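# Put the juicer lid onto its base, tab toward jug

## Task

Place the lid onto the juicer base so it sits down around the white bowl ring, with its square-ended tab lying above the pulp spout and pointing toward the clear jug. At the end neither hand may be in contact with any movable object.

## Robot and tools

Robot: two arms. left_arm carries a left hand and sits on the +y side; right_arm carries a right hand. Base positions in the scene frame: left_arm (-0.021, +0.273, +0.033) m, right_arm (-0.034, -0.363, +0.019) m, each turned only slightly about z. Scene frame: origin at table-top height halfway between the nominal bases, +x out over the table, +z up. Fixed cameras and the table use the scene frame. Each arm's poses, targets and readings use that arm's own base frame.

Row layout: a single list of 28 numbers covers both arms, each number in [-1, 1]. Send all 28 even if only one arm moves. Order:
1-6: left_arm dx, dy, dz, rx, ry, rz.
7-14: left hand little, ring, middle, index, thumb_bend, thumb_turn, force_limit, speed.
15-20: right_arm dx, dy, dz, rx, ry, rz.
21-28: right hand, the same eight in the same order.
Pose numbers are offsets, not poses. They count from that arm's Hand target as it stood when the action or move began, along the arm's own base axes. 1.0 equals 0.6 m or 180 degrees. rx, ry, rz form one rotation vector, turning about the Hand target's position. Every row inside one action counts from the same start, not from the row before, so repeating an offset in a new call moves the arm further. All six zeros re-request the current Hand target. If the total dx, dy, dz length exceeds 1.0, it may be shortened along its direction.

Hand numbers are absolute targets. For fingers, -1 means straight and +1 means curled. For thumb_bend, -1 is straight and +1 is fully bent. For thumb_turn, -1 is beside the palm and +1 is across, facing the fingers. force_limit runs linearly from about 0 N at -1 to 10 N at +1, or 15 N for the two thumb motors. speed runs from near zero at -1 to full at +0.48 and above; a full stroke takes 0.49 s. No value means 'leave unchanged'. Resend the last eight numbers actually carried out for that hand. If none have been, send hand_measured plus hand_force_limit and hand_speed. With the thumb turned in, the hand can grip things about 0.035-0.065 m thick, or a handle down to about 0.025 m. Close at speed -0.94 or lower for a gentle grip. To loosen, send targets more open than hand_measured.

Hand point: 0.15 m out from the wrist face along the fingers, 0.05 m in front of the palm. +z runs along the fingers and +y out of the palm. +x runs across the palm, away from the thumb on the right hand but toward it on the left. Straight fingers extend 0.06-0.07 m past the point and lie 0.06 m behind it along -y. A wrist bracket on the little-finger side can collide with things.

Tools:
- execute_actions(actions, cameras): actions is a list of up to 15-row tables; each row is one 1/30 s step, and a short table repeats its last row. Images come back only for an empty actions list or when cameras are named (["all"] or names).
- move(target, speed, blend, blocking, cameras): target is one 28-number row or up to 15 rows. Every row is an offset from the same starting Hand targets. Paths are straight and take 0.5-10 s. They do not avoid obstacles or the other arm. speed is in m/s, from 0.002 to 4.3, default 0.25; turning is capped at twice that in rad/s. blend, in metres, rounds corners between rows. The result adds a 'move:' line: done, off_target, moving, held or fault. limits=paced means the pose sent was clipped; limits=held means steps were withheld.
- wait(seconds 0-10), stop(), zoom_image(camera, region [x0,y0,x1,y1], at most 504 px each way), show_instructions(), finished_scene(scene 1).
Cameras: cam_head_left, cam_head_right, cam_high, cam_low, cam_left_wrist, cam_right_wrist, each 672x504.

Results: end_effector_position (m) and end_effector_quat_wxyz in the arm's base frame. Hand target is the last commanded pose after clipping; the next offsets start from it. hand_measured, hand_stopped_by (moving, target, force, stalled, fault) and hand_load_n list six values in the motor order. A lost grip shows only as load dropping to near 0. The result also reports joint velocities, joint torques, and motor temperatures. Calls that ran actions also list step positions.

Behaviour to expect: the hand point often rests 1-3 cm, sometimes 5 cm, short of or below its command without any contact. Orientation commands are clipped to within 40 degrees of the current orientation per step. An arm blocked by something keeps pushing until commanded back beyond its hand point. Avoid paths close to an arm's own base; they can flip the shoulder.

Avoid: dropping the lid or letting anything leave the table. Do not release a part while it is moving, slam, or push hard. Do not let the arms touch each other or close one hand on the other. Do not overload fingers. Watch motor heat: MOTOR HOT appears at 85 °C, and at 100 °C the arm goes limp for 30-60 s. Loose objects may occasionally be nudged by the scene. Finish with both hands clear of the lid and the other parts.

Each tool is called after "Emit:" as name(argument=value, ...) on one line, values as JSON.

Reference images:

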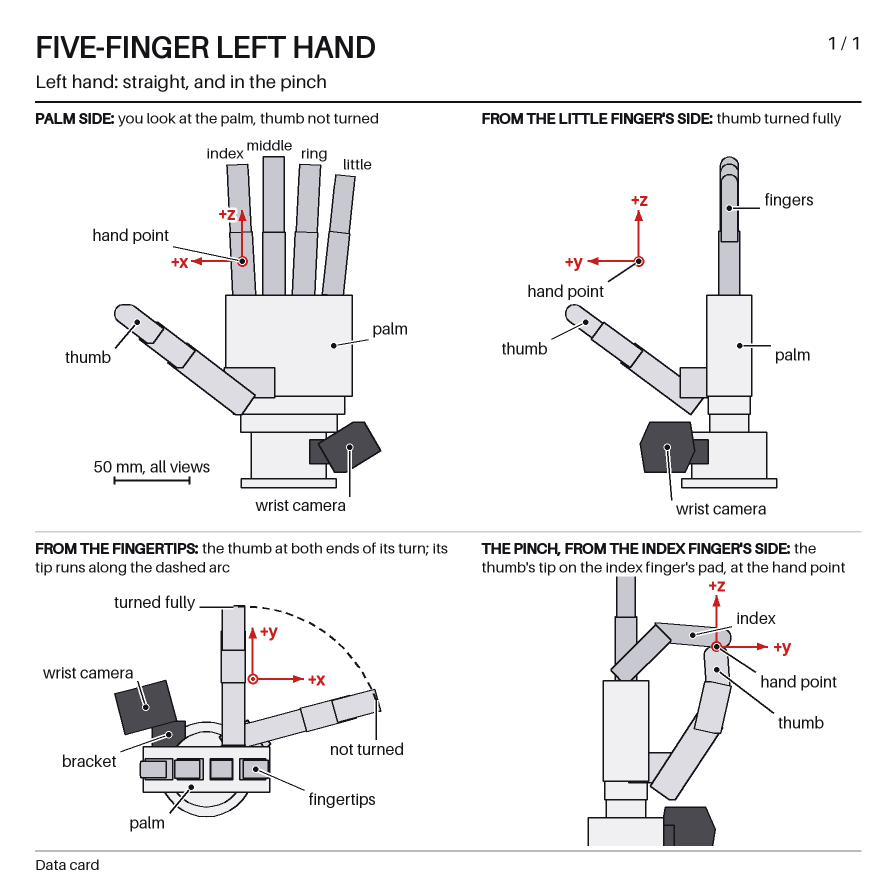

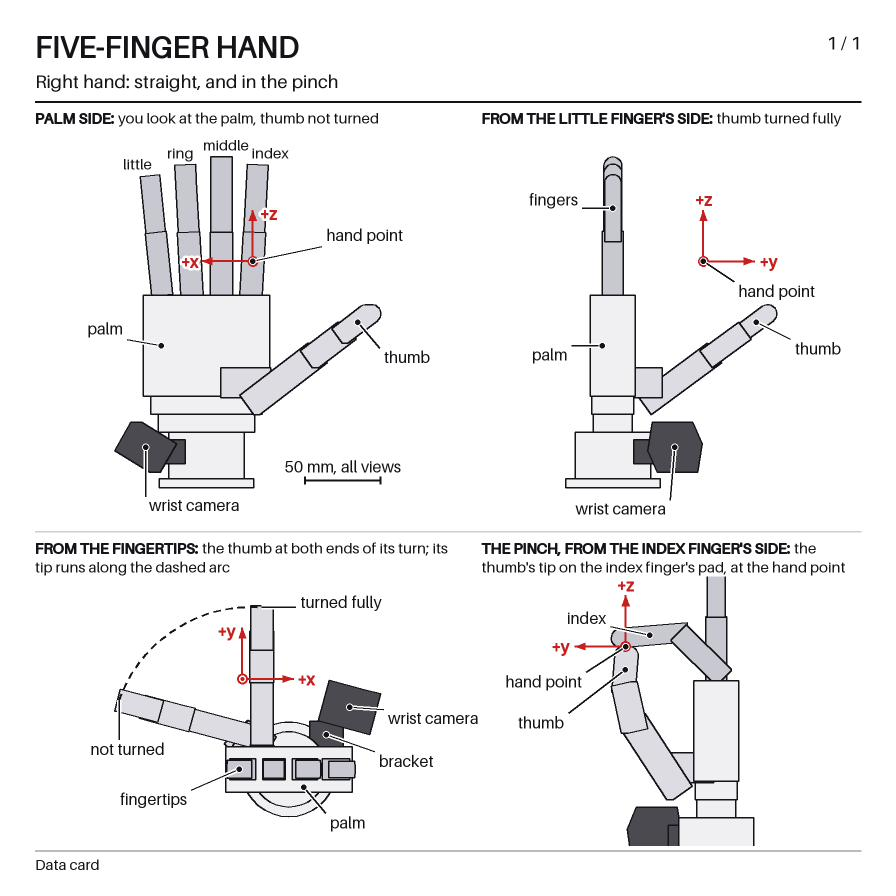

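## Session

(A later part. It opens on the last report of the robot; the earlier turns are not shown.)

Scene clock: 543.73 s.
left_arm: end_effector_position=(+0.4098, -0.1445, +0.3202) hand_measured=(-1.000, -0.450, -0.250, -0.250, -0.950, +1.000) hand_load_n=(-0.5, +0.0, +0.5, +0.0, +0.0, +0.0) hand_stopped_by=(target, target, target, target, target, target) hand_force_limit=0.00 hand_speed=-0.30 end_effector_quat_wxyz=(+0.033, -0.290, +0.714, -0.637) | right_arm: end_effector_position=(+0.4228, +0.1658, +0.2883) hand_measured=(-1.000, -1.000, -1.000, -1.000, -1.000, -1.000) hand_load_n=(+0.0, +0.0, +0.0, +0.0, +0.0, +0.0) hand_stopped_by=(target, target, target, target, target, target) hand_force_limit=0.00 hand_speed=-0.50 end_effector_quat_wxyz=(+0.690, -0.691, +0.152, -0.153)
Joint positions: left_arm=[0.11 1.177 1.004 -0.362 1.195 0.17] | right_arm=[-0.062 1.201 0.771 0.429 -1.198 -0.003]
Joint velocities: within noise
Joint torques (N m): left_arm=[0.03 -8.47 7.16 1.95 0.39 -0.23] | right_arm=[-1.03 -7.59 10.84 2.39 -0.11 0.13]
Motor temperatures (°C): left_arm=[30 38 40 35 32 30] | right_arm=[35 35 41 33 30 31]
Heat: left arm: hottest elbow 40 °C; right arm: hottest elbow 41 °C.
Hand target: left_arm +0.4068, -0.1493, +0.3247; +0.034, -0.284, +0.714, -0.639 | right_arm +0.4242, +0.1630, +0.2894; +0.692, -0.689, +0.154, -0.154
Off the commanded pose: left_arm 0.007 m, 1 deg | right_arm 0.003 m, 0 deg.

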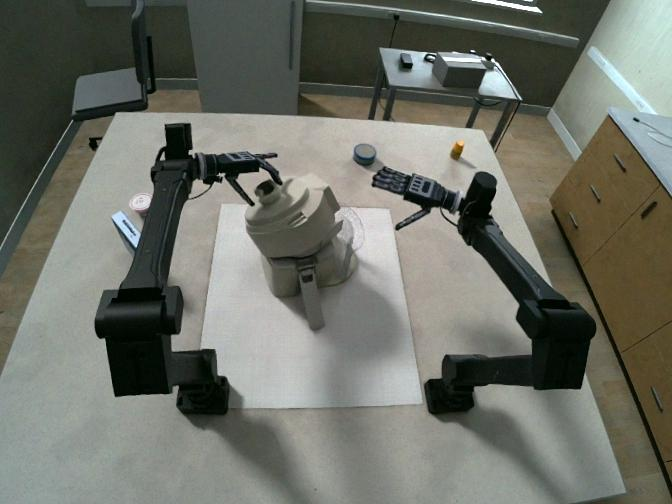

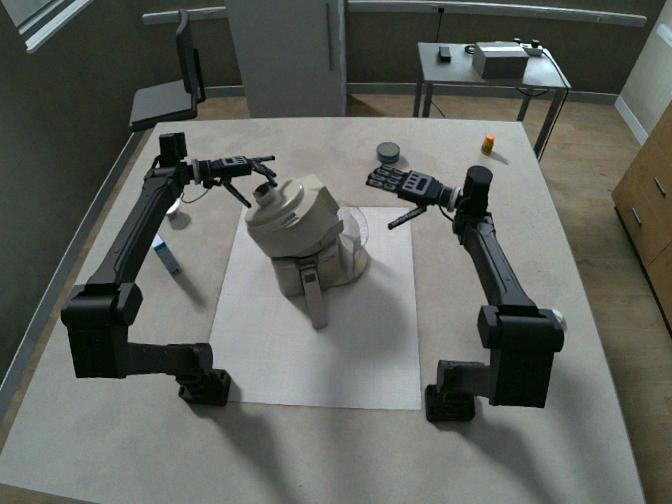

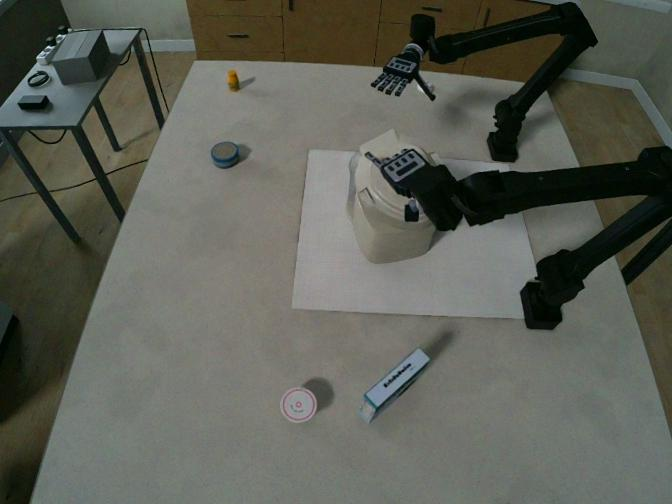

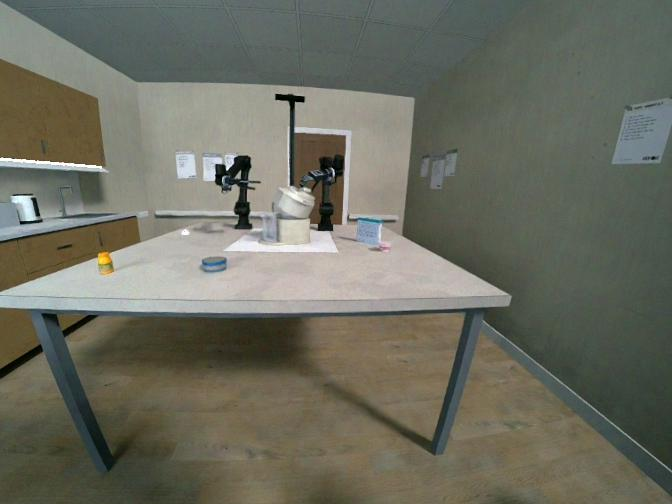

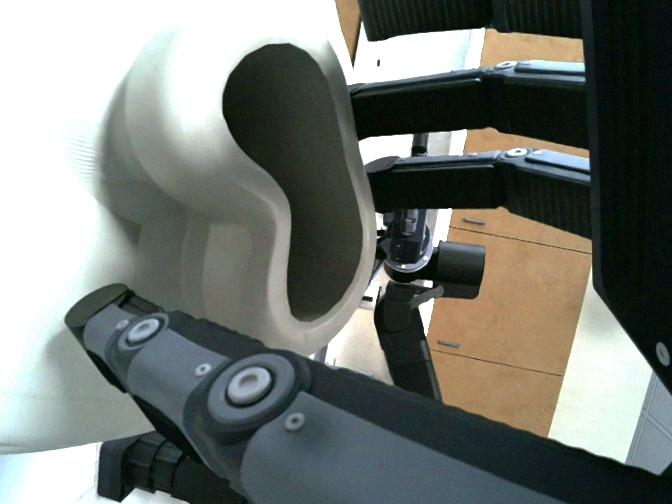

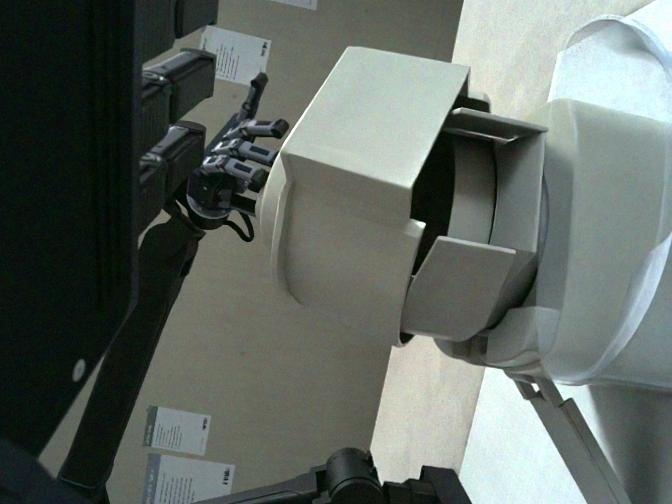

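Emit:
move(target=[0.0083, 0.004, -0.0033, 0, 0, 0, -1, -0.45, -0.25, -0.25, -0.95, 1, 0, -0.3, 0, 0, 0, 0, 0, 0, -1, -1, -1, -1, -1, -1, 0, -0.5], speed=0.05, cameras=["cam_left_wrist"])

Scene clock: 545.47 s.
left_arm: end_effector_position=(+0.4100, -0.1445, +0.3204) hand_measured=(-1.000, -0.450, -0.250, -0.250, -0.950, +1.000) hand_load_n=(+0.0, +0.0, +0.5, +0.0, +0.0, +0.0) hand_stopped_by=(target, target, target, target, target, target) hand_force_limit=0.00 hand_speed=-0.30 end_effector_quat_wxyz=(+0.033, -0.289, +0.714, -0.637) | right_arm: end_effector_position=(+0.4228, +0.1658, +0.2883) hand_measured=(-1.000, -1.000, -1.000, -1.000, -1.000, -1.000) hand_load_n=(+0.0, +0.0, +0.0, +0.0, +0.0, -0.5) hand_stopped_by=(target, target, target, target, target, target) hand_force_limit=0.00 hand_speed=-0.50 end_effector_quat_wxyz=(+0.690, -0.691, +0.152, -0.153)
Joint positions: left_arm=[0.11 1.177 1.004 -0.36 1.195 0.17] | right_arm=[-0.062 1.201 0.771 0.429 -1.198 -0.003]
Joint torques (N m): left_arm=[0.32 -7.24 7.65 1.94 0.59 -0.17] | right_arm=[-1.08 -7.36 10.85 2.39 -0.12 0.1]
Heat: left arm: hottest elbow 40 °C; right arm: hottest elbow 41 °C.
Hand target: left_arm +0.4118, -0.1469, +0.3227; +0.034, -0.284, +0.714, -0.639 | right_arm +0.4242, +0.1630, +0.2894; +0.692, -0.689, +0.154, -0.154
Off the commanded pose: left_arm 0.004 m, 1 deg | right_arm 0.003 m, 0 deg.
move: done
Images, in order (width x height): cam_left_wrist 672x504.

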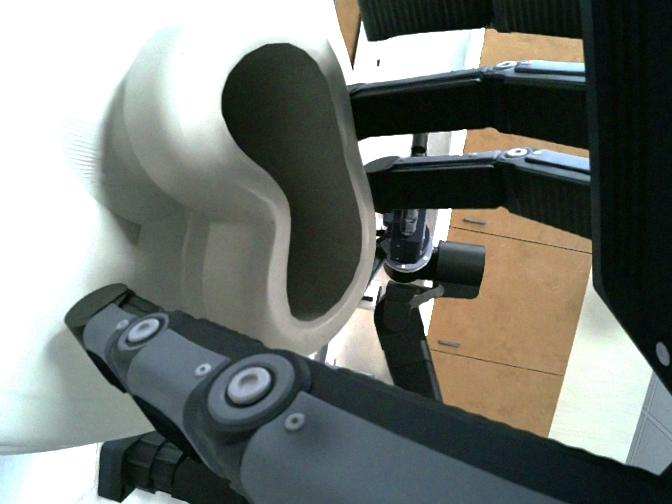

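Emit:
move(target=[0.0133, 0.002, 0.0, 0, 0, 0, -1, -0.45, -0.25, -0.25, -0.95, 1, 0, -0.3, 0, 0, 0, 0, 0, 0, -1, -1, -1, -1, -1, -1, 0, -0.5], speed=0.05, cameras=["cam_left_wrist"])

Scene clock: 546.37 s.
left_arm: end_effector_position=(+0.4123, -0.1444, +0.3166) hand_measured=(-1.000, -0.450, -0.250, -0.250, -0.950, +1.000) hand_load_n=(+0.0, +0.0, +0.5, +0.0, +0.0, +0.0) hand_stopped_by=(target, target, target, target, target, target) hand_force_limit=0.00 hand_speed=-0.30 end_effector_quat_wxyz=(+0.030, -0.291, +0.714, -0.637) | right_arm: end_effector_position=(+0.4228, +0.1658, +0.2883) hand_measured=(-1.000, -1.000, -1.000, -1.000, -1.000, -1.000) hand_load_n=(+0.0, +0.0, +0.0, +0.0, +0.0, +0.0) hand_stopped_by=(target, target, target, target, target, target) hand_force_limit=0.00 hand_speed=-0.50 end_effector_quat_wxyz=(+0.690, -0.691, +0.152, -0.153)
Joint positions: left_arm=[0.11 1.189 1.004 -0.356 1.198 0.17] | right_arm=[-0.062 1.201 0.771 0.429 -1.198 -0.003]
Joint torques (N m): left_arm=[0.5 -6.77 8.91 1.94 0.5 -0.15] | right_arm=[-1.08 -7.65 10.7 2.44 -0.1 0.11]
Heat: left arm: hottest elbow 40 °C; right arm: hottest elbow 41 °C.
Hand target: left_arm +0.4197, -0.1457, +0.3228; +0.034, -0.284, +0.714, -0.639 | right_arm +0.4242, +0.1630, +0.2894; +0.692, -0.689, +0.154, -0.154
Off the commanded pose: left_arm 0.010 m, 1 deg | right_arm 0.003 m, 0 deg.
move: done
Images, in order (width x height): cam_left_wrist 672x504.

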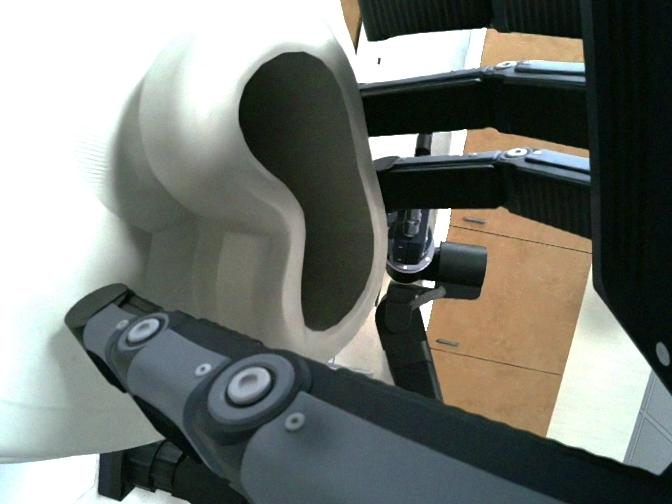

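Emit:
move(target=[0, 0, 0, 0, 0, 0, -1, -0.45, -0.25, -0.25, -0.3, 1, -0.85, -0.85, 0, 0, 0, 0, 0, 0, -1, -1, -1, -1, -1, -1, 0, -0.5], speed=0.05, cameras=["cam_left_wrist"])

Emit:
wait(seconds=1.5, cameras=["cam_left_wrist"])

Scene clock: 548.70 s.
left_arm: end_effector_position=(+0.4123, -0.1444, +0.3166) hand_measured=(-1.000, -0.450, -0.250, -0.250, -0.550, +1.000) hand_load_n=(-0.5, +0.0, +1.5, +0.0, +1.5, -1.0) hand_stopped_by=(target, target, target, target, force, target) hand_force_limit=-0.85 hand_speed=-0.85 end_effector_quat_wxyz=(+0.030, -0.291, +0.714, -0.637) | right_arm: end_effector_position=(+0.4228, +0.1658, +0.2883) hand_measured=(-1.000, -1.000, -1.000, -1.000, -1.000, -1.000) hand_load_n=(+0.0, +0.0, -0.5, +0.0, +0.0, -0.5) hand_stopped_by=(target, target, target, target, target, target) hand_force_limit=0.00 hand_speed=-0.50 end_effector_quat_wxyz=(+0.690, -0.691, +0.152, -0.153)
Joint positions: left_arm=[0.11 1.189 1.004 -0.356 1.198 0.17] | right_arm=[-0.062 1.201 0.771 0.429 -1.198 -0.003]
Joint torques (N m): left_arm=[0.44 -6.83 8.87 1.85 0.5 -0.16] | right_arm=[-0.97 -7.41 10.76 2.37 -0.09 0.14]
Heat: left arm: hottest elbow 40 °C; right arm: hottest elbow 41 °C.
Hand target: left_arm +0.4197, -0.1457, +0.3228; +0.034, -0.284, +0.714, -0.639 | right_arm +0.4242, +0.1630, +0.2894; +0.692, -0.689, +0.154, -0.154
Off the commanded pose: left_arm 0.010 m, 1 deg | right_arm 0.003 m, 0 deg.
move: done
Images, in order (width x height): cam_left_wrist 672x504.

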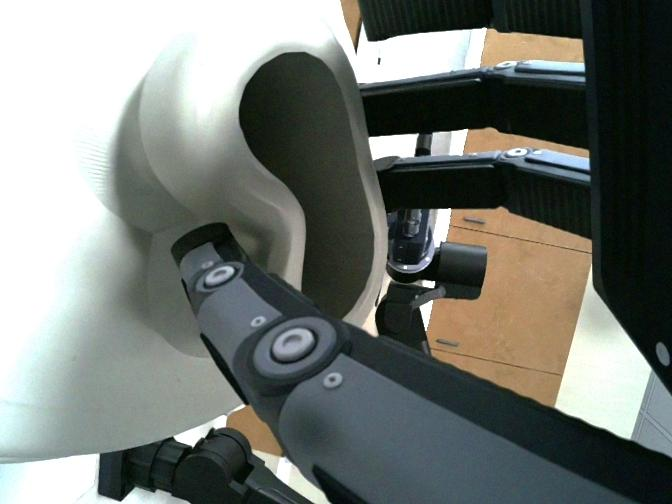

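Scene clock: 550.20 s.
left_arm: end_effector_position=(+0.4123, -0.1444, +0.3166) hand_measured=(-1.000, -0.450, -0.250, -0.250, -0.550, +1.000) hand_load_n=(+0.0, +0.0, +1.5, +0.0, +1.5, -1.5) hand_stopped_by=(target, target, target, target, force, target) hand_force_limit=-0.85 hand_speed=-0.85 end_effector_quat_wxyz=(+0.030, -0.291, +0.714, -0.637) | right_arm: end_effector_position=(+0.4228, +0.1658, +0.2883) hand_measured=(-1.000, -1.000, -1.000, -1.000, -1.000, -1.000) hand_load_n=(+0.0, +0.0, +0.0, +0.0, +0.0, -0.5) hand_stopped_by=(target, target, target, target, target, target) hand_force_limit=0.00 hand_speed=-0.50 end_effector_quat_wxyz=(+0.690, -0.691, +0.152, -0.153)
Joint positions: left_arm=[0.11 1.189 1.004 -0.356 1.198 0.17] | right_arm=[-0.062 1.201 0.771 0.429 -1.198 -0.003]
Joint torques (N m): left_arm=[0.56 -6.77 8.88 1.92 0.49 -0.14] | right_arm=[-1.44 -7.53 10.77 2.43 -0.11 0.1]
Heat: left arm: hottest elbow 40 °C; right arm: hottest elbow 41 °C.
Hand target: left_arm +0.4197, -0.1457, +0.3228; +0.034, -0.284, +0.714, -0.639 | right_arm +0.4242, +0.1630, +0.2894; +0.692, -0.689, +0.154, -0.154
Off the commanded pose: left_arm 0.010 m, 1 deg | right_arm 0.003 m, 0 deg.
wait: 1.50 s; at rest by 0.17 s
Images, in order (width x height): cam_left_wrist 672x504.

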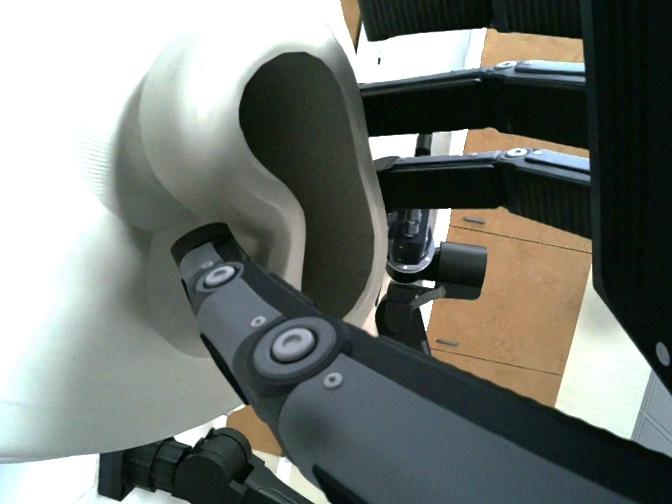

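Emit:
move(target=[0, 0, 0, 0, 0, 0, -1, -0.45, 0.15, 0.15, -0.3, 1, -0.5, -0.85, 0, 0, 0, 0, 0, 0, -1, -1, -1, -1, -1, -1, 0, -0.5], speed=0.05, cameras=["cam_left_wrist"])

Scene clock: 550.83 s.
left_arm: end_effector_position=(+0.4123, -0.1445, +0.3167) hand_measured=(-1.000, -0.450, -0.238, -0.210, -0.550, +1.000) hand_load_n=(+0.0, -0.5, +0.0, +2.5, +2.0, -1.0) hand_stopped_by=(target, target, force, force, force, target) hand_force_limit=-0.50 hand_speed=-0.85 end_effector_quat_wxyz=(+0.030, -0.290, +0.714, -0.637) | right_arm: end_effector_position=(+0.4228, +0.1658, +0.2883) hand_measured=(-1.000, -1.000, -1.000, -1.000, -1.000, -1.000) hand_load_n=(+0.0, +0.0, +0.0, +0.0, +0.0, +0.0) hand_stopped_by=(target, target, target, target, target, target) hand_force_limit=0.00 hand_speed=-0.50 end_effector_quat_wxyz=(+0.690, -0.691, +0.152, -0.153)
Joint positions: left_arm=[0.11 1.189 1.004 -0.354 1.199 0.17] | right_arm=[-0.062 1.201 0.771 0.429 -1.198 -0.003]
Joint torques (N m): left_arm=[0.62 -6.83 8.84 1.88 0.45 -0.16] | right_arm=[-1.14 -7.36 10.74 2.47 -0.12 0.1]
Heat: left arm: hottest elbow 40 °C; right arm: hottest elbow 41 °C.
Hand target: left_arm +0.4197, -0.1457, +0.3227; +0.034, -0.284, +0.714, -0.639 | right_arm +0.4242, +0.1630, +0.2894; +0.692, -0.689, +0.154, -0.154
Off the commanded pose: left_arm 0.010 m, 1 deg | right_arm 0.003 m, 0 deg.
move: done
Images, in order (width x height): cam_left_wrist 672x504.

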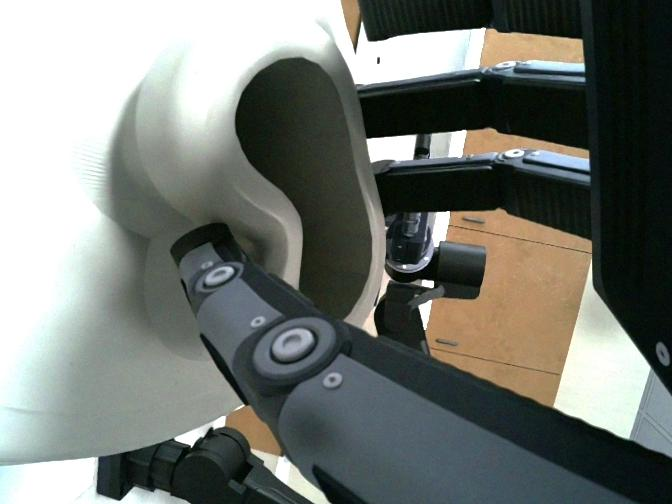

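Emit:
move(target=[0, 0, 0, 0, 0, 0, -1, -0.45, 0.3, 0.25, -0.25, 1, 0.2, -0.85, 0, 0, 0, 0, 0, 0, -1, -1, -1, -1, -1, -1, 0, -0.5], speed=0.05, cameras=["cam_left_wrist"])

Scene clock: 551.47 s.
left_arm: end_effector_position=(+0.4124, -0.1446, +0.3171) hand_measured=(-1.000, -0.450, -0.200, -0.186, -0.544, +1.000) hand_load_n=(+0.0, +0.0, +10.0, +4.5, +11.0, -0.5) hand_stopped_by=(target, target, force, force, force, target) hand_force_limit=0.20 hand_speed=-0.85 end_effector_quat_wxyz=(+0.030, -0.288, +0.714, -0.638) | right_arm: end_effector_position=(+0.4228, +0.1658, +0.2883) hand_measured=(-1.000, -1.000, -1.000, -1.000, -1.000, -1.000) hand_load_n=(+0.0, +0.0, +0.0, +0.0, +0.0, -0.5) hand_stopped_by=(target, target, target, target, target, target) hand_force_limit=0.00 hand_speed=-0.50 end_effector_quat_wxyz=(+0.690, -0.691, +0.152, -0.153)
Joint positions: left_arm=[0.11 1.189 1.004 -0.352 1.201 0.17] | right_arm=[-0.062 1.201 0.771 0.429 -1.198 -0.003]
Joint torques (N m): left_arm=[0.56 -6.95 8.88 1.77 0.36 -0.16] | right_arm=[-1.38 -7.82 10.86 2.37 -0.12 0.11]
Heat: left arm: hottest elbow 40 °C; right arm: hottest elbow 41 °C.
Hand target: left_arm +0.4197, -0.1458, +0.3228; +0.034, -0.284, +0.714, -0.639 | right_arm +0.4242, +0.1630, +0.2894; +0.692, -0.689, +0.154, -0.154
Off the commanded pose: left_arm 0.009 m, 1 deg | right_arm 0.003 m, 0 deg.
move: done
Images, in order (width x height): cam_left_wrist 672x504.

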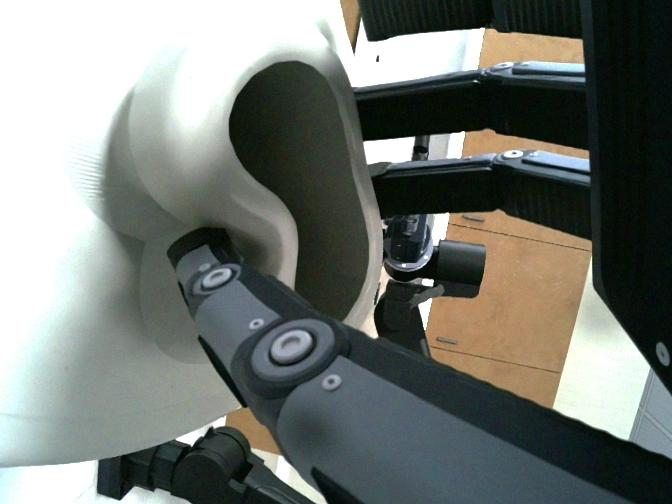

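Emit:
move(target=[0, 0, 0, 0, 0, 0, -1, -0.45, 0.3, 0.4, -0.25, 1, 0.6, -0.88, 0, 0, 0, 0, 0, 0, -1, -1, -1, -1, -1, -1, 0, -0.5], speed=0.05, cameras=["cam_left_wrist"])

Scene clock: 552.13 s.
left_arm: end_effector_position=(+0.4123, -0.1446, +0.3171) hand_measured=(-1.000, -0.450, -0.200, -0.178, -0.544, +1.000) hand_load_n=(+0.0, +0.0, +8.0, +8.0, +12.5, -0.5) hand_stopped_by=(target, target, force, force, force, target) hand_force_limit=0.60 hand_speed=-0.88 end_effector_quat_wxyz=(+0.030, -0.288, +0.714, -0.638) | right_arm: end_effector_position=(+0.4228, +0.1658, +0.2883) hand_measured=(-1.000, -1.000, -1.000, -1.000, -1.000, -1.000) hand_load_n=(+0.0, +0.0, +0.0, +0.0, +0.0, -0.5) hand_stopped_by=(target, target, target, target, target, target) hand_force_limit=0.00 hand_speed=-0.50 end_effector_quat_wxyz=(+0.690, -0.691, +0.152, -0.153)
Joint positions: left_arm=[0.11 1.189 1.004 -0.352 1.202 0.17] | right_arm=[-0.062 1.201 0.771 0.429 -1.198 -0.003]
Joint torques (N m): left_arm=[0.38 -6.71 8.85 1.72 0.34 -0.16] | right_arm=[-1.32 -7.53 10.78 2.43 -0.12 0.13]
Heat: left arm: hottest elbow 40 °C; right arm: hottest elbow 41 °C.
Hand target: left_arm +0.4197, -0.1457, +0.3227; +0.034, -0.284, +0.714, -0.639 | right_arm +0.4242, +0.1630, +0.2894; +0.692, -0.689, +0.154, -0.154
Off the commanded pose: left_arm 0.009 m, 1 deg | right_arm 0.003 m, 0 deg.
move: done
Images, in order (width x height): cam_left_wrist 672x504.

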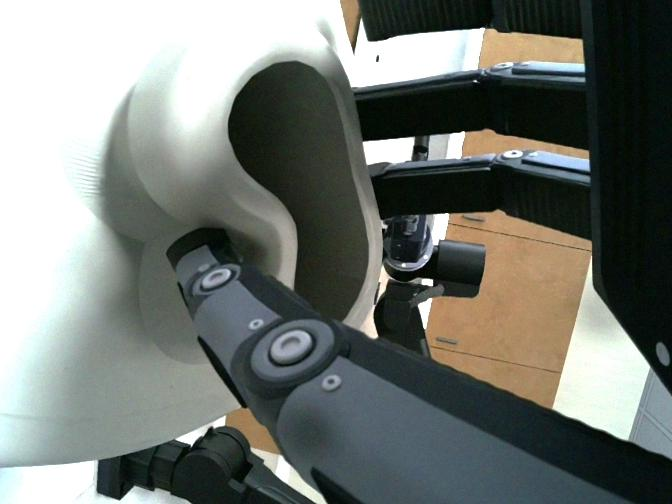

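Emit:
move(target=[0, 0, 0, 0, 0, 0, -1, -0.45, 0.3, 0.4, -0.2, 1, 0.85, -0.9, 0, 0, 0, 0, 0, 0, -1, -1, -1, -1, -1, -1, 0, -0.5], speed=0.05, cameras=["cam_left_wrist"])

Scene clock: 552.77 s.
left_arm: end_effector_position=(+0.4123, -0.1446, +0.3171) hand_measured=(-1.000, -0.450, -0.200, -0.178, -0.544, +1.000) hand_load_n=(+0.0, +0.0, +8.0, +8.0, +13.0, -0.5) hand_stopped_by=(target, target, force, force, force, target) hand_force_limit=0.85 hand_speed=-0.90 end_effector_quat_wxyz=(+0.030, -0.288, +0.714, -0.638) | right_arm: end_effector_position=(+0.4228, +0.1658, +0.2883) hand_measured=(-1.000, -1.000, -1.000, -1.000, -1.000, -1.000) hand_load_n=(+0.0, -0.5, +0.0, +0.0, +0.0, +0.0) hand_stopped_by=(target, target, target, target, target, target) hand_force_limit=0.00 hand_speed=-0.50 end_effector_quat_wxyz=(+0.690, -0.691, +0.152, -0.153)
Joint positions: left_arm=[0.11 1.189 1.004 -0.352 1.202 0.17] | right_arm=[-0.062 1.201 0.771 0.429 -1.198 -0.003]
Joint torques (N m): left_arm=[0.67 -6.71 8.81 1.77 0.33 -0.16] | right_arm=[-1.03 -7.65 10.76 2.55 -0.08 0.09]
Heat: left arm: hottest elbow 40 °C; right arm: hottest elbow 41 °C.
Hand target: left_arm +0.4197, -0.1457, +0.3227; +0.034, -0.284, +0.714, -0.639 | right_arm +0.4242, +0.1630, +0.2894; +0.692, -0.689, +0.154, -0.154
Off the commanded pose: left_arm 0.009 m, 1 deg | right_arm 0.003 m, 0 deg.
move: done
Images, in order (width x height): cam_left_wrist 672x504.

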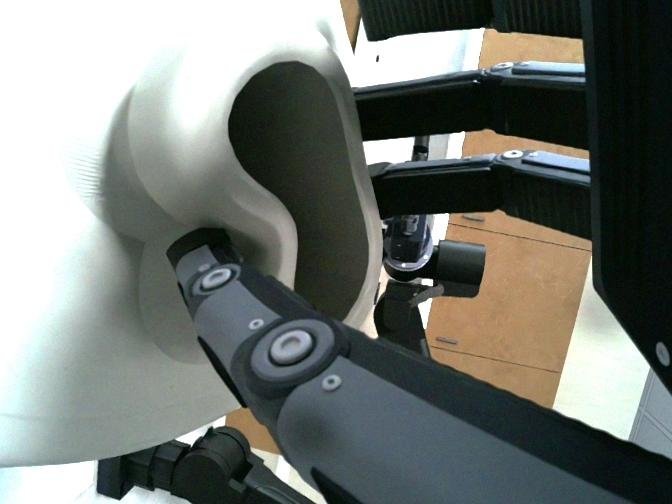

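Emit:
move(target=[0.0017, -0.0237, 0.035, 0.0383, -0.0066, 0, -1, -0.45, 0.3, 0.4, -0.2, 1, 0.85, -0.9, 0, 0, 0, 0, 0, 0, -1, -1, -1, -1, -1, -1, 0, -0.5], speed=0.05, cameras=["cam_left_wrist", "cam_right_wrist"])

Scene clock: 555.53 s.
left_arm: end_effector_position=(+0.4160, -0.1490, +0.3193) hand_measured=(-1.000, -0.450, -0.200, -0.178, -0.544, +1.000) hand_load_n=(+0.0, +0.0, +6.5, +3.0, +11.5, -2.0) hand_stopped_by=(target, target, force, force, force, target) hand_force_limit=0.85 hand_speed=-0.90 end_effector_quat_wxyz=(+0.050, -0.299, +0.747, -0.592) | right_arm: end_effector_position=(+0.4228, +0.1658, +0.2883) hand_measured=(-1.000, -1.000, -1.000, -1.000, -1.000, -1.000) hand_load_n=(+0.0, -0.5, +0.0, +0.0, +0.0, +0.0) hand_stopped_by=(target, target, target, target, target, target) hand_force_limit=0.00 hand_speed=-0.50 end_effector_quat_wxyz=(+0.690, -0.691, +0.152, -0.153)
Joint positions: left_arm=[0.067 1.189 1.089 -0.571 1.078 0.315] | right_arm=[-0.062 1.201 0.771 0.429 -1.198 -0.003]
Joint torques (N m): left_arm=[-1.44 -7.77 11.1 0.91 0.67 -0.05] | right_arm=[-1.26 -7.59 10.88 2.51 -0.1 0.1]
Heat: left arm: hottest elbow 41 °C; right arm: hottest elbow 41 °C.
Hand target: left_arm +0.4207, -0.1599, +0.3437; +0.059, -0.275, +0.751, -0.598 | right_arm +0.4242, +0.1630, +0.2894; +0.692, -0.689, +0.154, -0.154
Off the commanded pose: left_arm 0.027 m, 3 deg | right_arm 0.003 m, 0 deg.
move: off_target (left_arm)
Images, in order (width x height): cam_left_wrist 672x504, cam_right_wrist 672x504.

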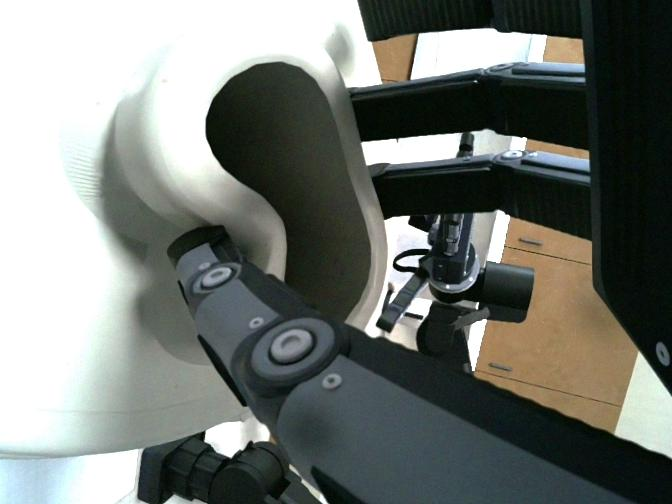

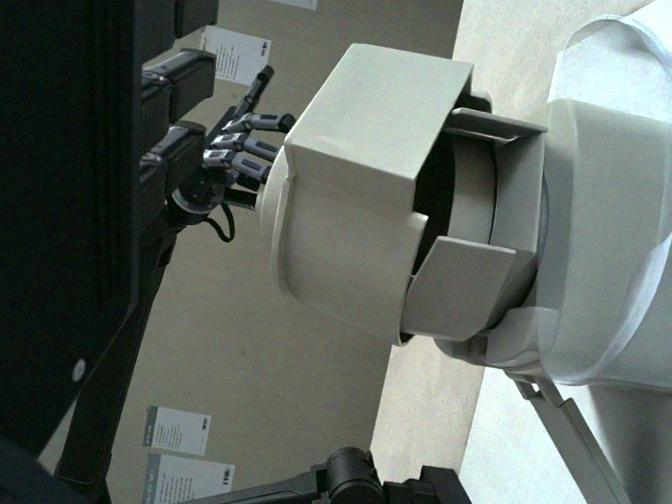

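Emit:
move(target=[-0.001, -0.016, 0.025, 0.0, 0.0, 0, -1, -0.45, 0.3, 0.4, -0.2, 1, 0.85, -0.9, 0, 0, 0, 0, 0, 0, -1, -1, -1, -1, -1, -1, 0, -0.5], speed=0.05, cameras=["cam_left_wrist", "cam_right_wrist"])

Scene clock: 556.93 s.
left_arm: end_effector_position=(+0.4184, -0.1610, +0.3351) hand_measured=(-1.000, -0.450, -0.200, -0.178, -0.540, +1.000) hand_load_n=(+0.0, +0.0, +0.0, +0.0, +0.0, -1.0) hand_stopped_by=(target, target, force, force, force, target) hand_force_limit=0.85 hand_speed=-0.90 end_effector_quat_wxyz=(+0.054, -0.288, +0.751, -0.591) | right_arm: end_effector_position=(+0.4228, +0.1658, +0.2883) hand_measured=(-1.000, -1.000, -1.000, -1.000, -1.000, -1.000) hand_load_n=(+0.0, +0.0, -0.5, +0.0, +0.0, +0.0) hand_stopped_by=(target, target, target, target, target, target) hand_force_limit=0.00 hand_speed=-0.50 end_effector_quat_wxyz=(+0.690, -0.691, +0.152, -0.153)
Joint positions: left_arm=[0.034 1.189 1.129 -0.584 1.058 0.305] | right_arm=[-0.062 1.201 0.771 0.429 -1.198 -0.003]
Joint torques (N m): left_arm=[-0.79 -8.18 10.56 1.03 0.63 -0.27] | right_arm=[-1.14 -7.53 10.71 2.45 -0.11 0.11]
Heat: left arm: hottest elbow 41 °C; right arm: hottest elbow 41 °C.
Hand target: left_arm +0.4201, -0.1696, +0.3587; +0.059, -0.275, +0.751, -0.598 | right_arm +0.4242, +0.1630, +0.2894; +0.692, -0.689, +0.154, -0.154
Off the commanded pose: left_arm 0.025 m, 2 deg | right_arm 0.003 m, 0 deg.
move: off_target (left_arm)
Images, in order (width x height): cam_left_wrist 672x504, cam_right_wrist 672x504.

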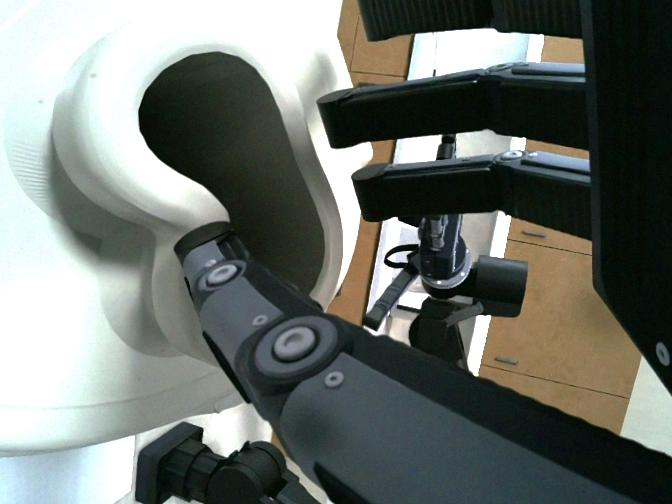

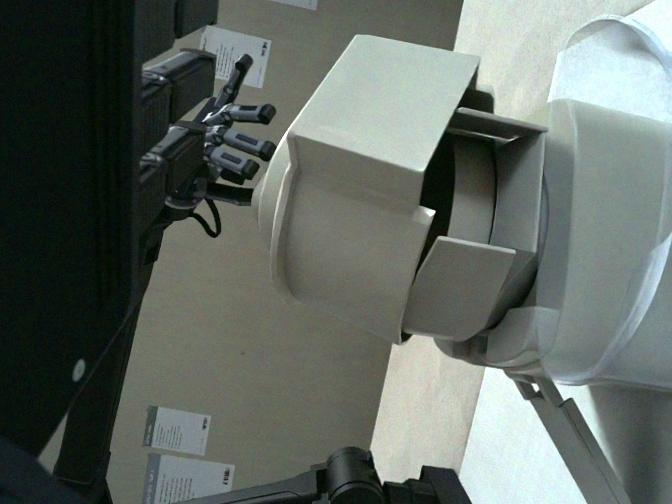

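Emit:
wait(seconds=0.3, cameras=["cam_low", "cam_head_left", "cam_head_right", "cam_high", "cam_right_wrist", "cam_left_wrist"])

Emit:
zoom_image(camera="cam_low", region=[262, 178, 318, 248])

Emit:
zoom_image(camera="cam_head_left", region=[235, 160, 375, 265])

Scene clock: 557.53 s.
left_arm: end_effector_position=(+0.4184, -0.1610, +0.3351) hand_measured=(-1.000, -0.450, -0.200, -0.178, -0.540, +1.000) hand_load_n=(+0.5, +0.0, +0.0, +0.0, +0.5, -1.0) hand_stopped_by=(target, target, force, force, force, target) hand_force_limit=0.85 hand_speed=-0.90 end_effector_quat_wxyz=(+0.054, -0.288, +0.751, -0.591) | right_arm: end_effector_position=(+0.4228, +0.1658, +0.2883) hand_measured=(-1.000, -1.000, -1.000, -1.000, -1.000, -1.000) hand_load_n=(+0.5, -0.5, +0.0, -0.5, +0.0, -0.5) hand_stopped_by=(target, target, target, target, target, target) hand_force_limit=0.00 hand_speed=-0.50 end_effector_quat_wxyz=(+0.690, -0.691, +0.152, -0.153)
Joint positions: left_arm=[0.034 1.189 1.129 -0.584 1.058 0.305] | right_arm=[-0.062 1.201 0.771 0.429 -1.198 -0.003]
Joint torques (N m): left_arm=[-0.85 -8.23 10.59 0.99 0.62 -0.28] | right_arm=[-1.08 -7.82 10.86 2.41 -0.12 0.13]
Heat: left arm: hottest elbow 41 °C; right arm: hottest elbow 41 °C.
Hand target: left_arm +0.4201, -0.1696, +0.3587; +0.059, -0.275, +0.751, -0.598 | right_arm +0.4242, +0.1630, +0.2894; +0.692, -0.689, +0.154, -0.154
Off the commanded pose: left_arm 0.025 m, 2 deg | right_arm 0.003 m, 0 deg.
wait: 0.30 s; at rest from the start

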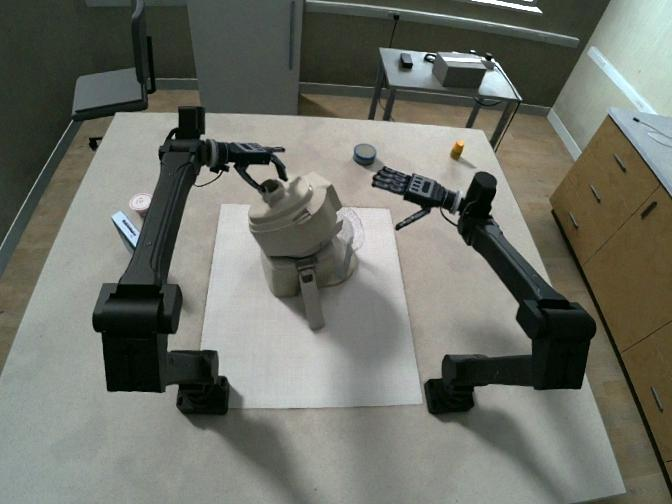

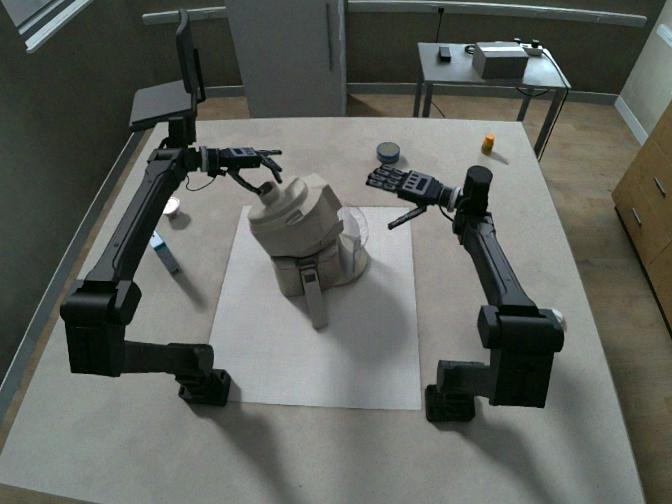

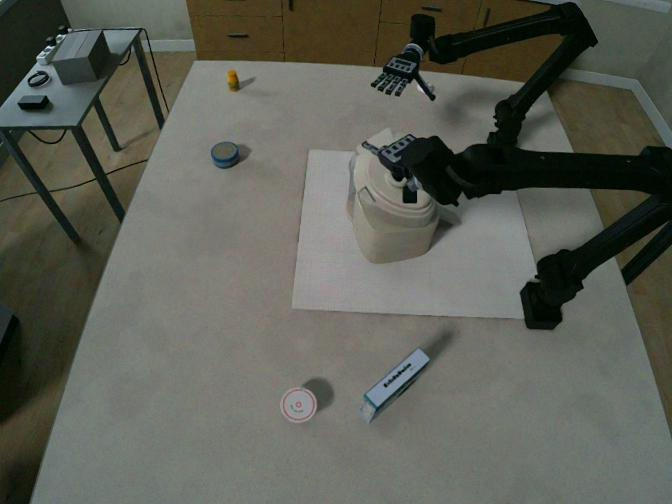

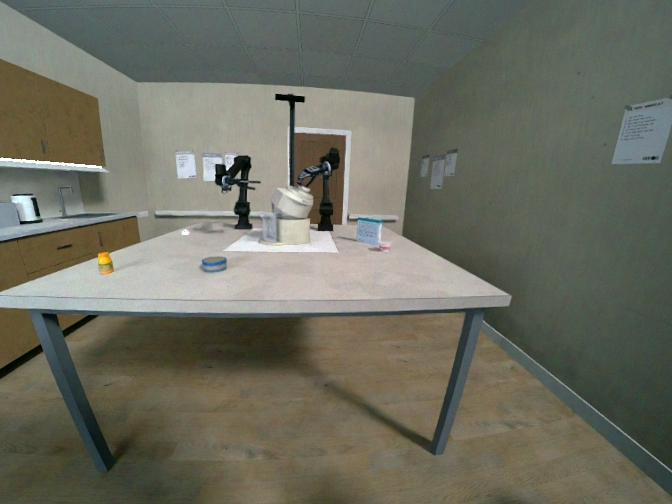

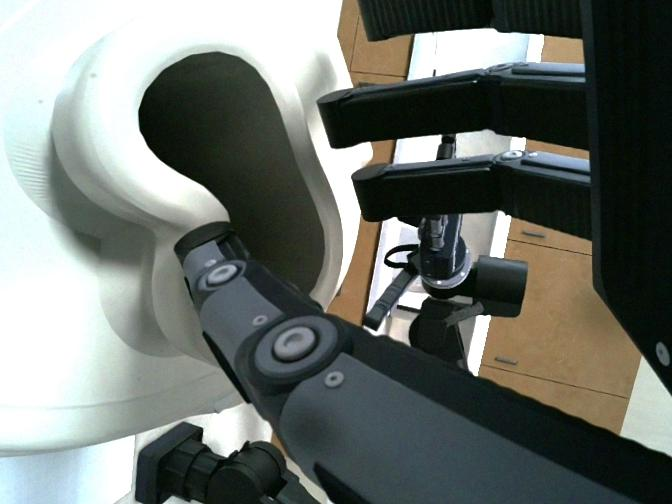

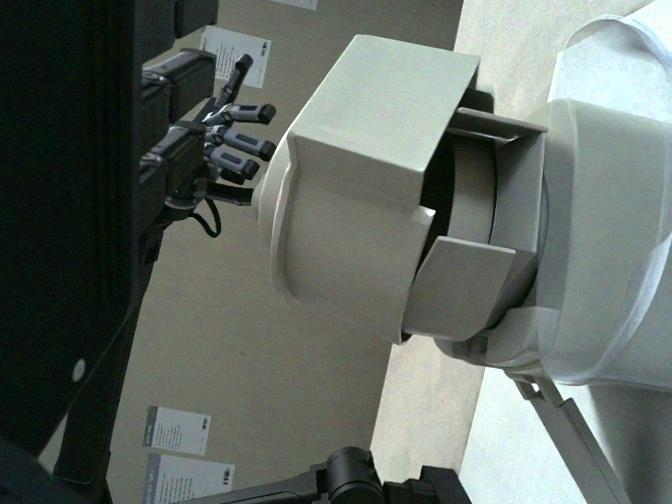

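Scaled by 7.200 from the camera's 672x504 image, which has a finer 960x720 frame.

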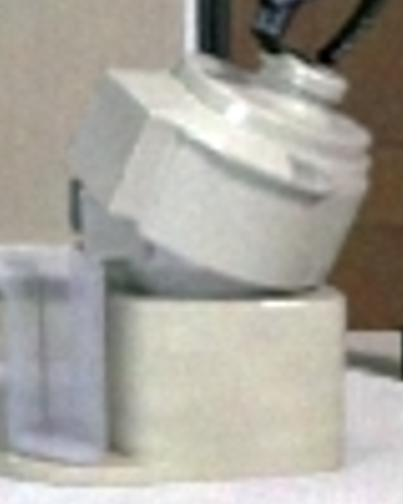

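Scaled by 3.600 from the camera's 672x504 image, which has a finer 960x720 frame.

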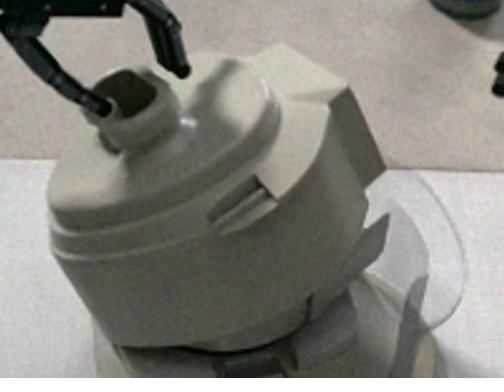

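Emit:
move(target=[[0,0,0,0,0,0,-1,-0.6,-0.5,-0.5,-1,1,0,-0.3,0,0,0,0,0,0,-1,-1,-1,-1,-1,-1,0,-0.5],[-0.01,0.02,0.17,0,0,0,-1,-0.6,-0.5,-0.5,-1,1,0,-0.3,0,0,0,0,0,0,-1,-1,-1,-1,-1,-1,0,-0.5]], speed=0.12, cameras=["cam_left_wrist", "cam_right_wrist", "cam_low"])

Emit:
zoom_image(camera="cam_low", region=[262, 178, 318, 248])

Scene clock: 562.30 s.
left_arm: end_effector_position=(+0.4070, -0.1623, +0.4453) hand_measured=(-1.000, -0.600, -0.500, -0.500, -1.000, +1.000) hand_load_n=(+0.0, +0.0, +0.0, +0.0, +0.0, -0.5) hand_stopped_by=(target, target, target, target, target, target) hand_force_limit=0.00 hand_speed=-0.30 end_effector_quat_wxyz=(+0.042, -0.284, +0.750, -0.595) | right_arm: end_effector_position=(+0.4228, +0.1658, +0.2883) hand_measured=(-1.000, -1.000, -1.000, -1.000, -1.000, -1.000) hand_load_n=(+0.0, +0.0, +0.0, +0.0, +0.0, -0.5) hand_stopped_by=(target, target, target, target, target, target) hand_force_limit=0.00 hand_speed=-0.50 end_effector_quat_wxyz=(+0.690, -0.691, +0.152, -0.153)
Joint positions: left_arm=[0.037 1.197 1.423 -0.886 1.084 0.31] | right_arm=[-0.062 1.201 0.771 0.429 -1.198 -0.003]
Joint torques (N m): left_arm=[1.73 -7.06 10.45 0.92 0.59 0.08] | right_arm=[-1.44 -7.47 10.82 2.52 -0.11 0.11]
Heat: left arm: hottest elbow 41 °C; right arm: hottest elbow 41 °C.
Hand target: left_arm +0.4141, -0.1575, +0.4606; +0.059, -0.275, +0.751, -0.598 | right_arm +0.4242, +0.1630, +0.2894; +0.692, -0.689, +0.154, -0.154
Off the commanded pose: left_arm 0.018 m, 2 deg | right_arm 0.003 m, 0 deg.
move: off_target (left_arm)
Images, in order (width x height): cam_low 672x504, cam_left_wrist 672x504, cam_right_wrist 672x504.

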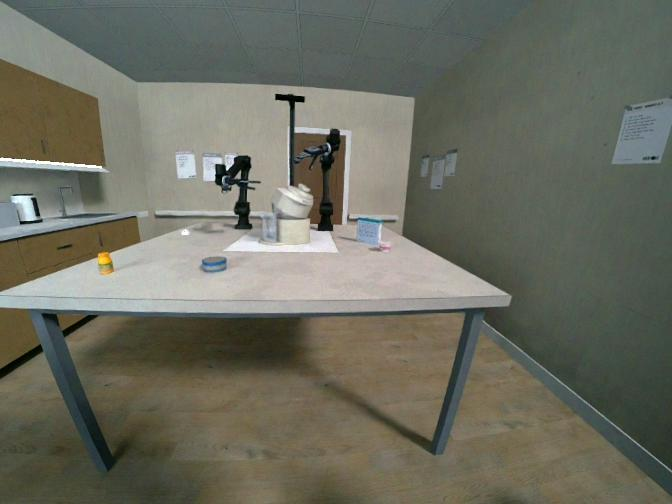

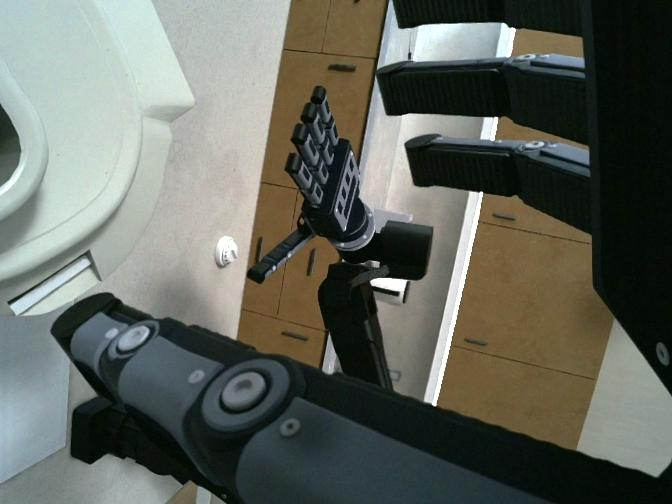

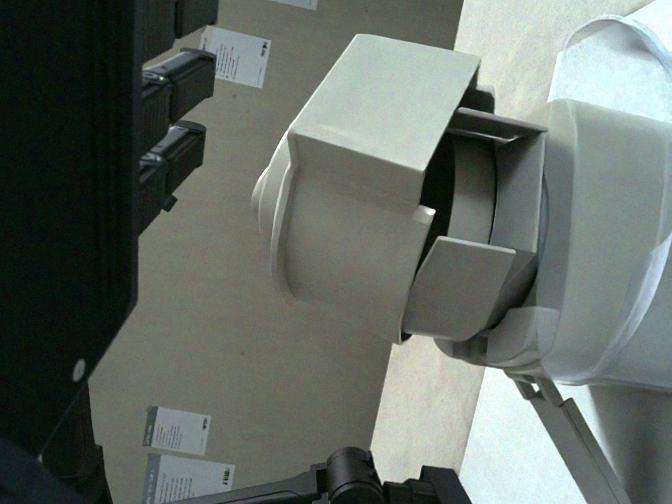

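Scaled by 7.200 from the camera's 672x504 image, which has a finer 960x720 frame.

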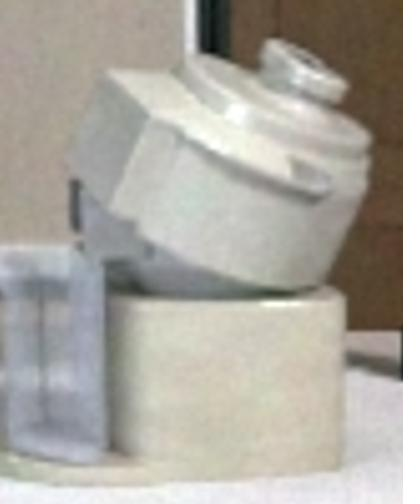

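Emit:
move(target=[-0.072, 0.357, 0.08, 0.134, 0.2195, 0.380, -1, -0.6, -0.5, -0.5, -1, 1, 0, -0.3, 0, 0, 0, 0, 0, 0, -1, -1, -1, -1, -1, -1, 0, -0.5], speed=0.3, cameras=["cam_left_wrist"])

Scene clock: 565.77 s.
left_arm: end_effector_position=(+0.3707, +0.0536, +0.4932) hand_measured=(-1.000, -0.600, -0.500, -0.500, -1.000, +1.000) hand_load_n=(+0.0, +0.0, +0.0, +0.0, +0.0, +0.0) hand_stopped_by=(target, target, target, target, target, target) hand_force_limit=0.00 hand_speed=-0.30 end_effector_quat_wxyz=(-0.198, +0.784, -0.553, +0.200) | right_arm: end_effector_position=(+0.4228, +0.1658, +0.2883) hand_measured=(-1.000, -1.000, -1.000, -1.000, -1.000, -1.000) hand_load_n=(+0.0, +0.0, +0.0, +0.0, +0.0, +0.0) hand_stopped_by=(target, target, target, target, target, target) hand_force_limit=0.00 hand_speed=-0.50 end_effector_quat_wxyz=(+0.690, -0.691, +0.152, -0.153)
Joint positions: left_arm=[0.27 1.275 1.94 -1.668 0.055 -0.089] | right_arm=[-0.062 1.201 0.771 0.429 -1.198 -0.003]
Joint torques (N m): left_arm=[1.96 -6.77 9.05 0.79 -0.09 -0.23] | right_arm=[-1.03 -7.47 10.8 2.5 -0.09 0.12]
Heat: left arm: hottest elbow 41 °C; right arm: hottest elbow 41 °C.
Hand target: left_arm +0.3709, +0.0567, +0.5088; -0.187, +0.794, -0.547, +0.186 | right_arm +0.4242, +0.1630, +0.2894; +0.692, -0.689, +0.154, -0.154
Off the commanded pose: left_arm 0.016 m, 2 deg | right_arm 0.003 m, 0 deg.
joint sent to its limit (left arm) — joint 4 (wrist pitch), lower limit. The joint targets are off in orientation, not in position.
move: off_target (left_arm)
Images, in order (width x height): cam_left_wrist 672x504.

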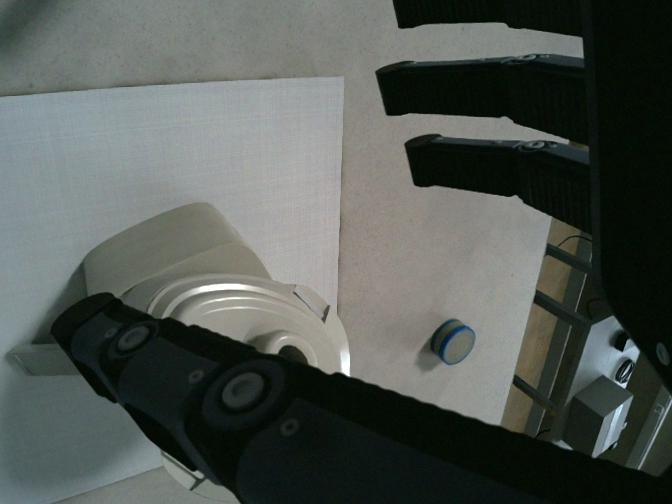

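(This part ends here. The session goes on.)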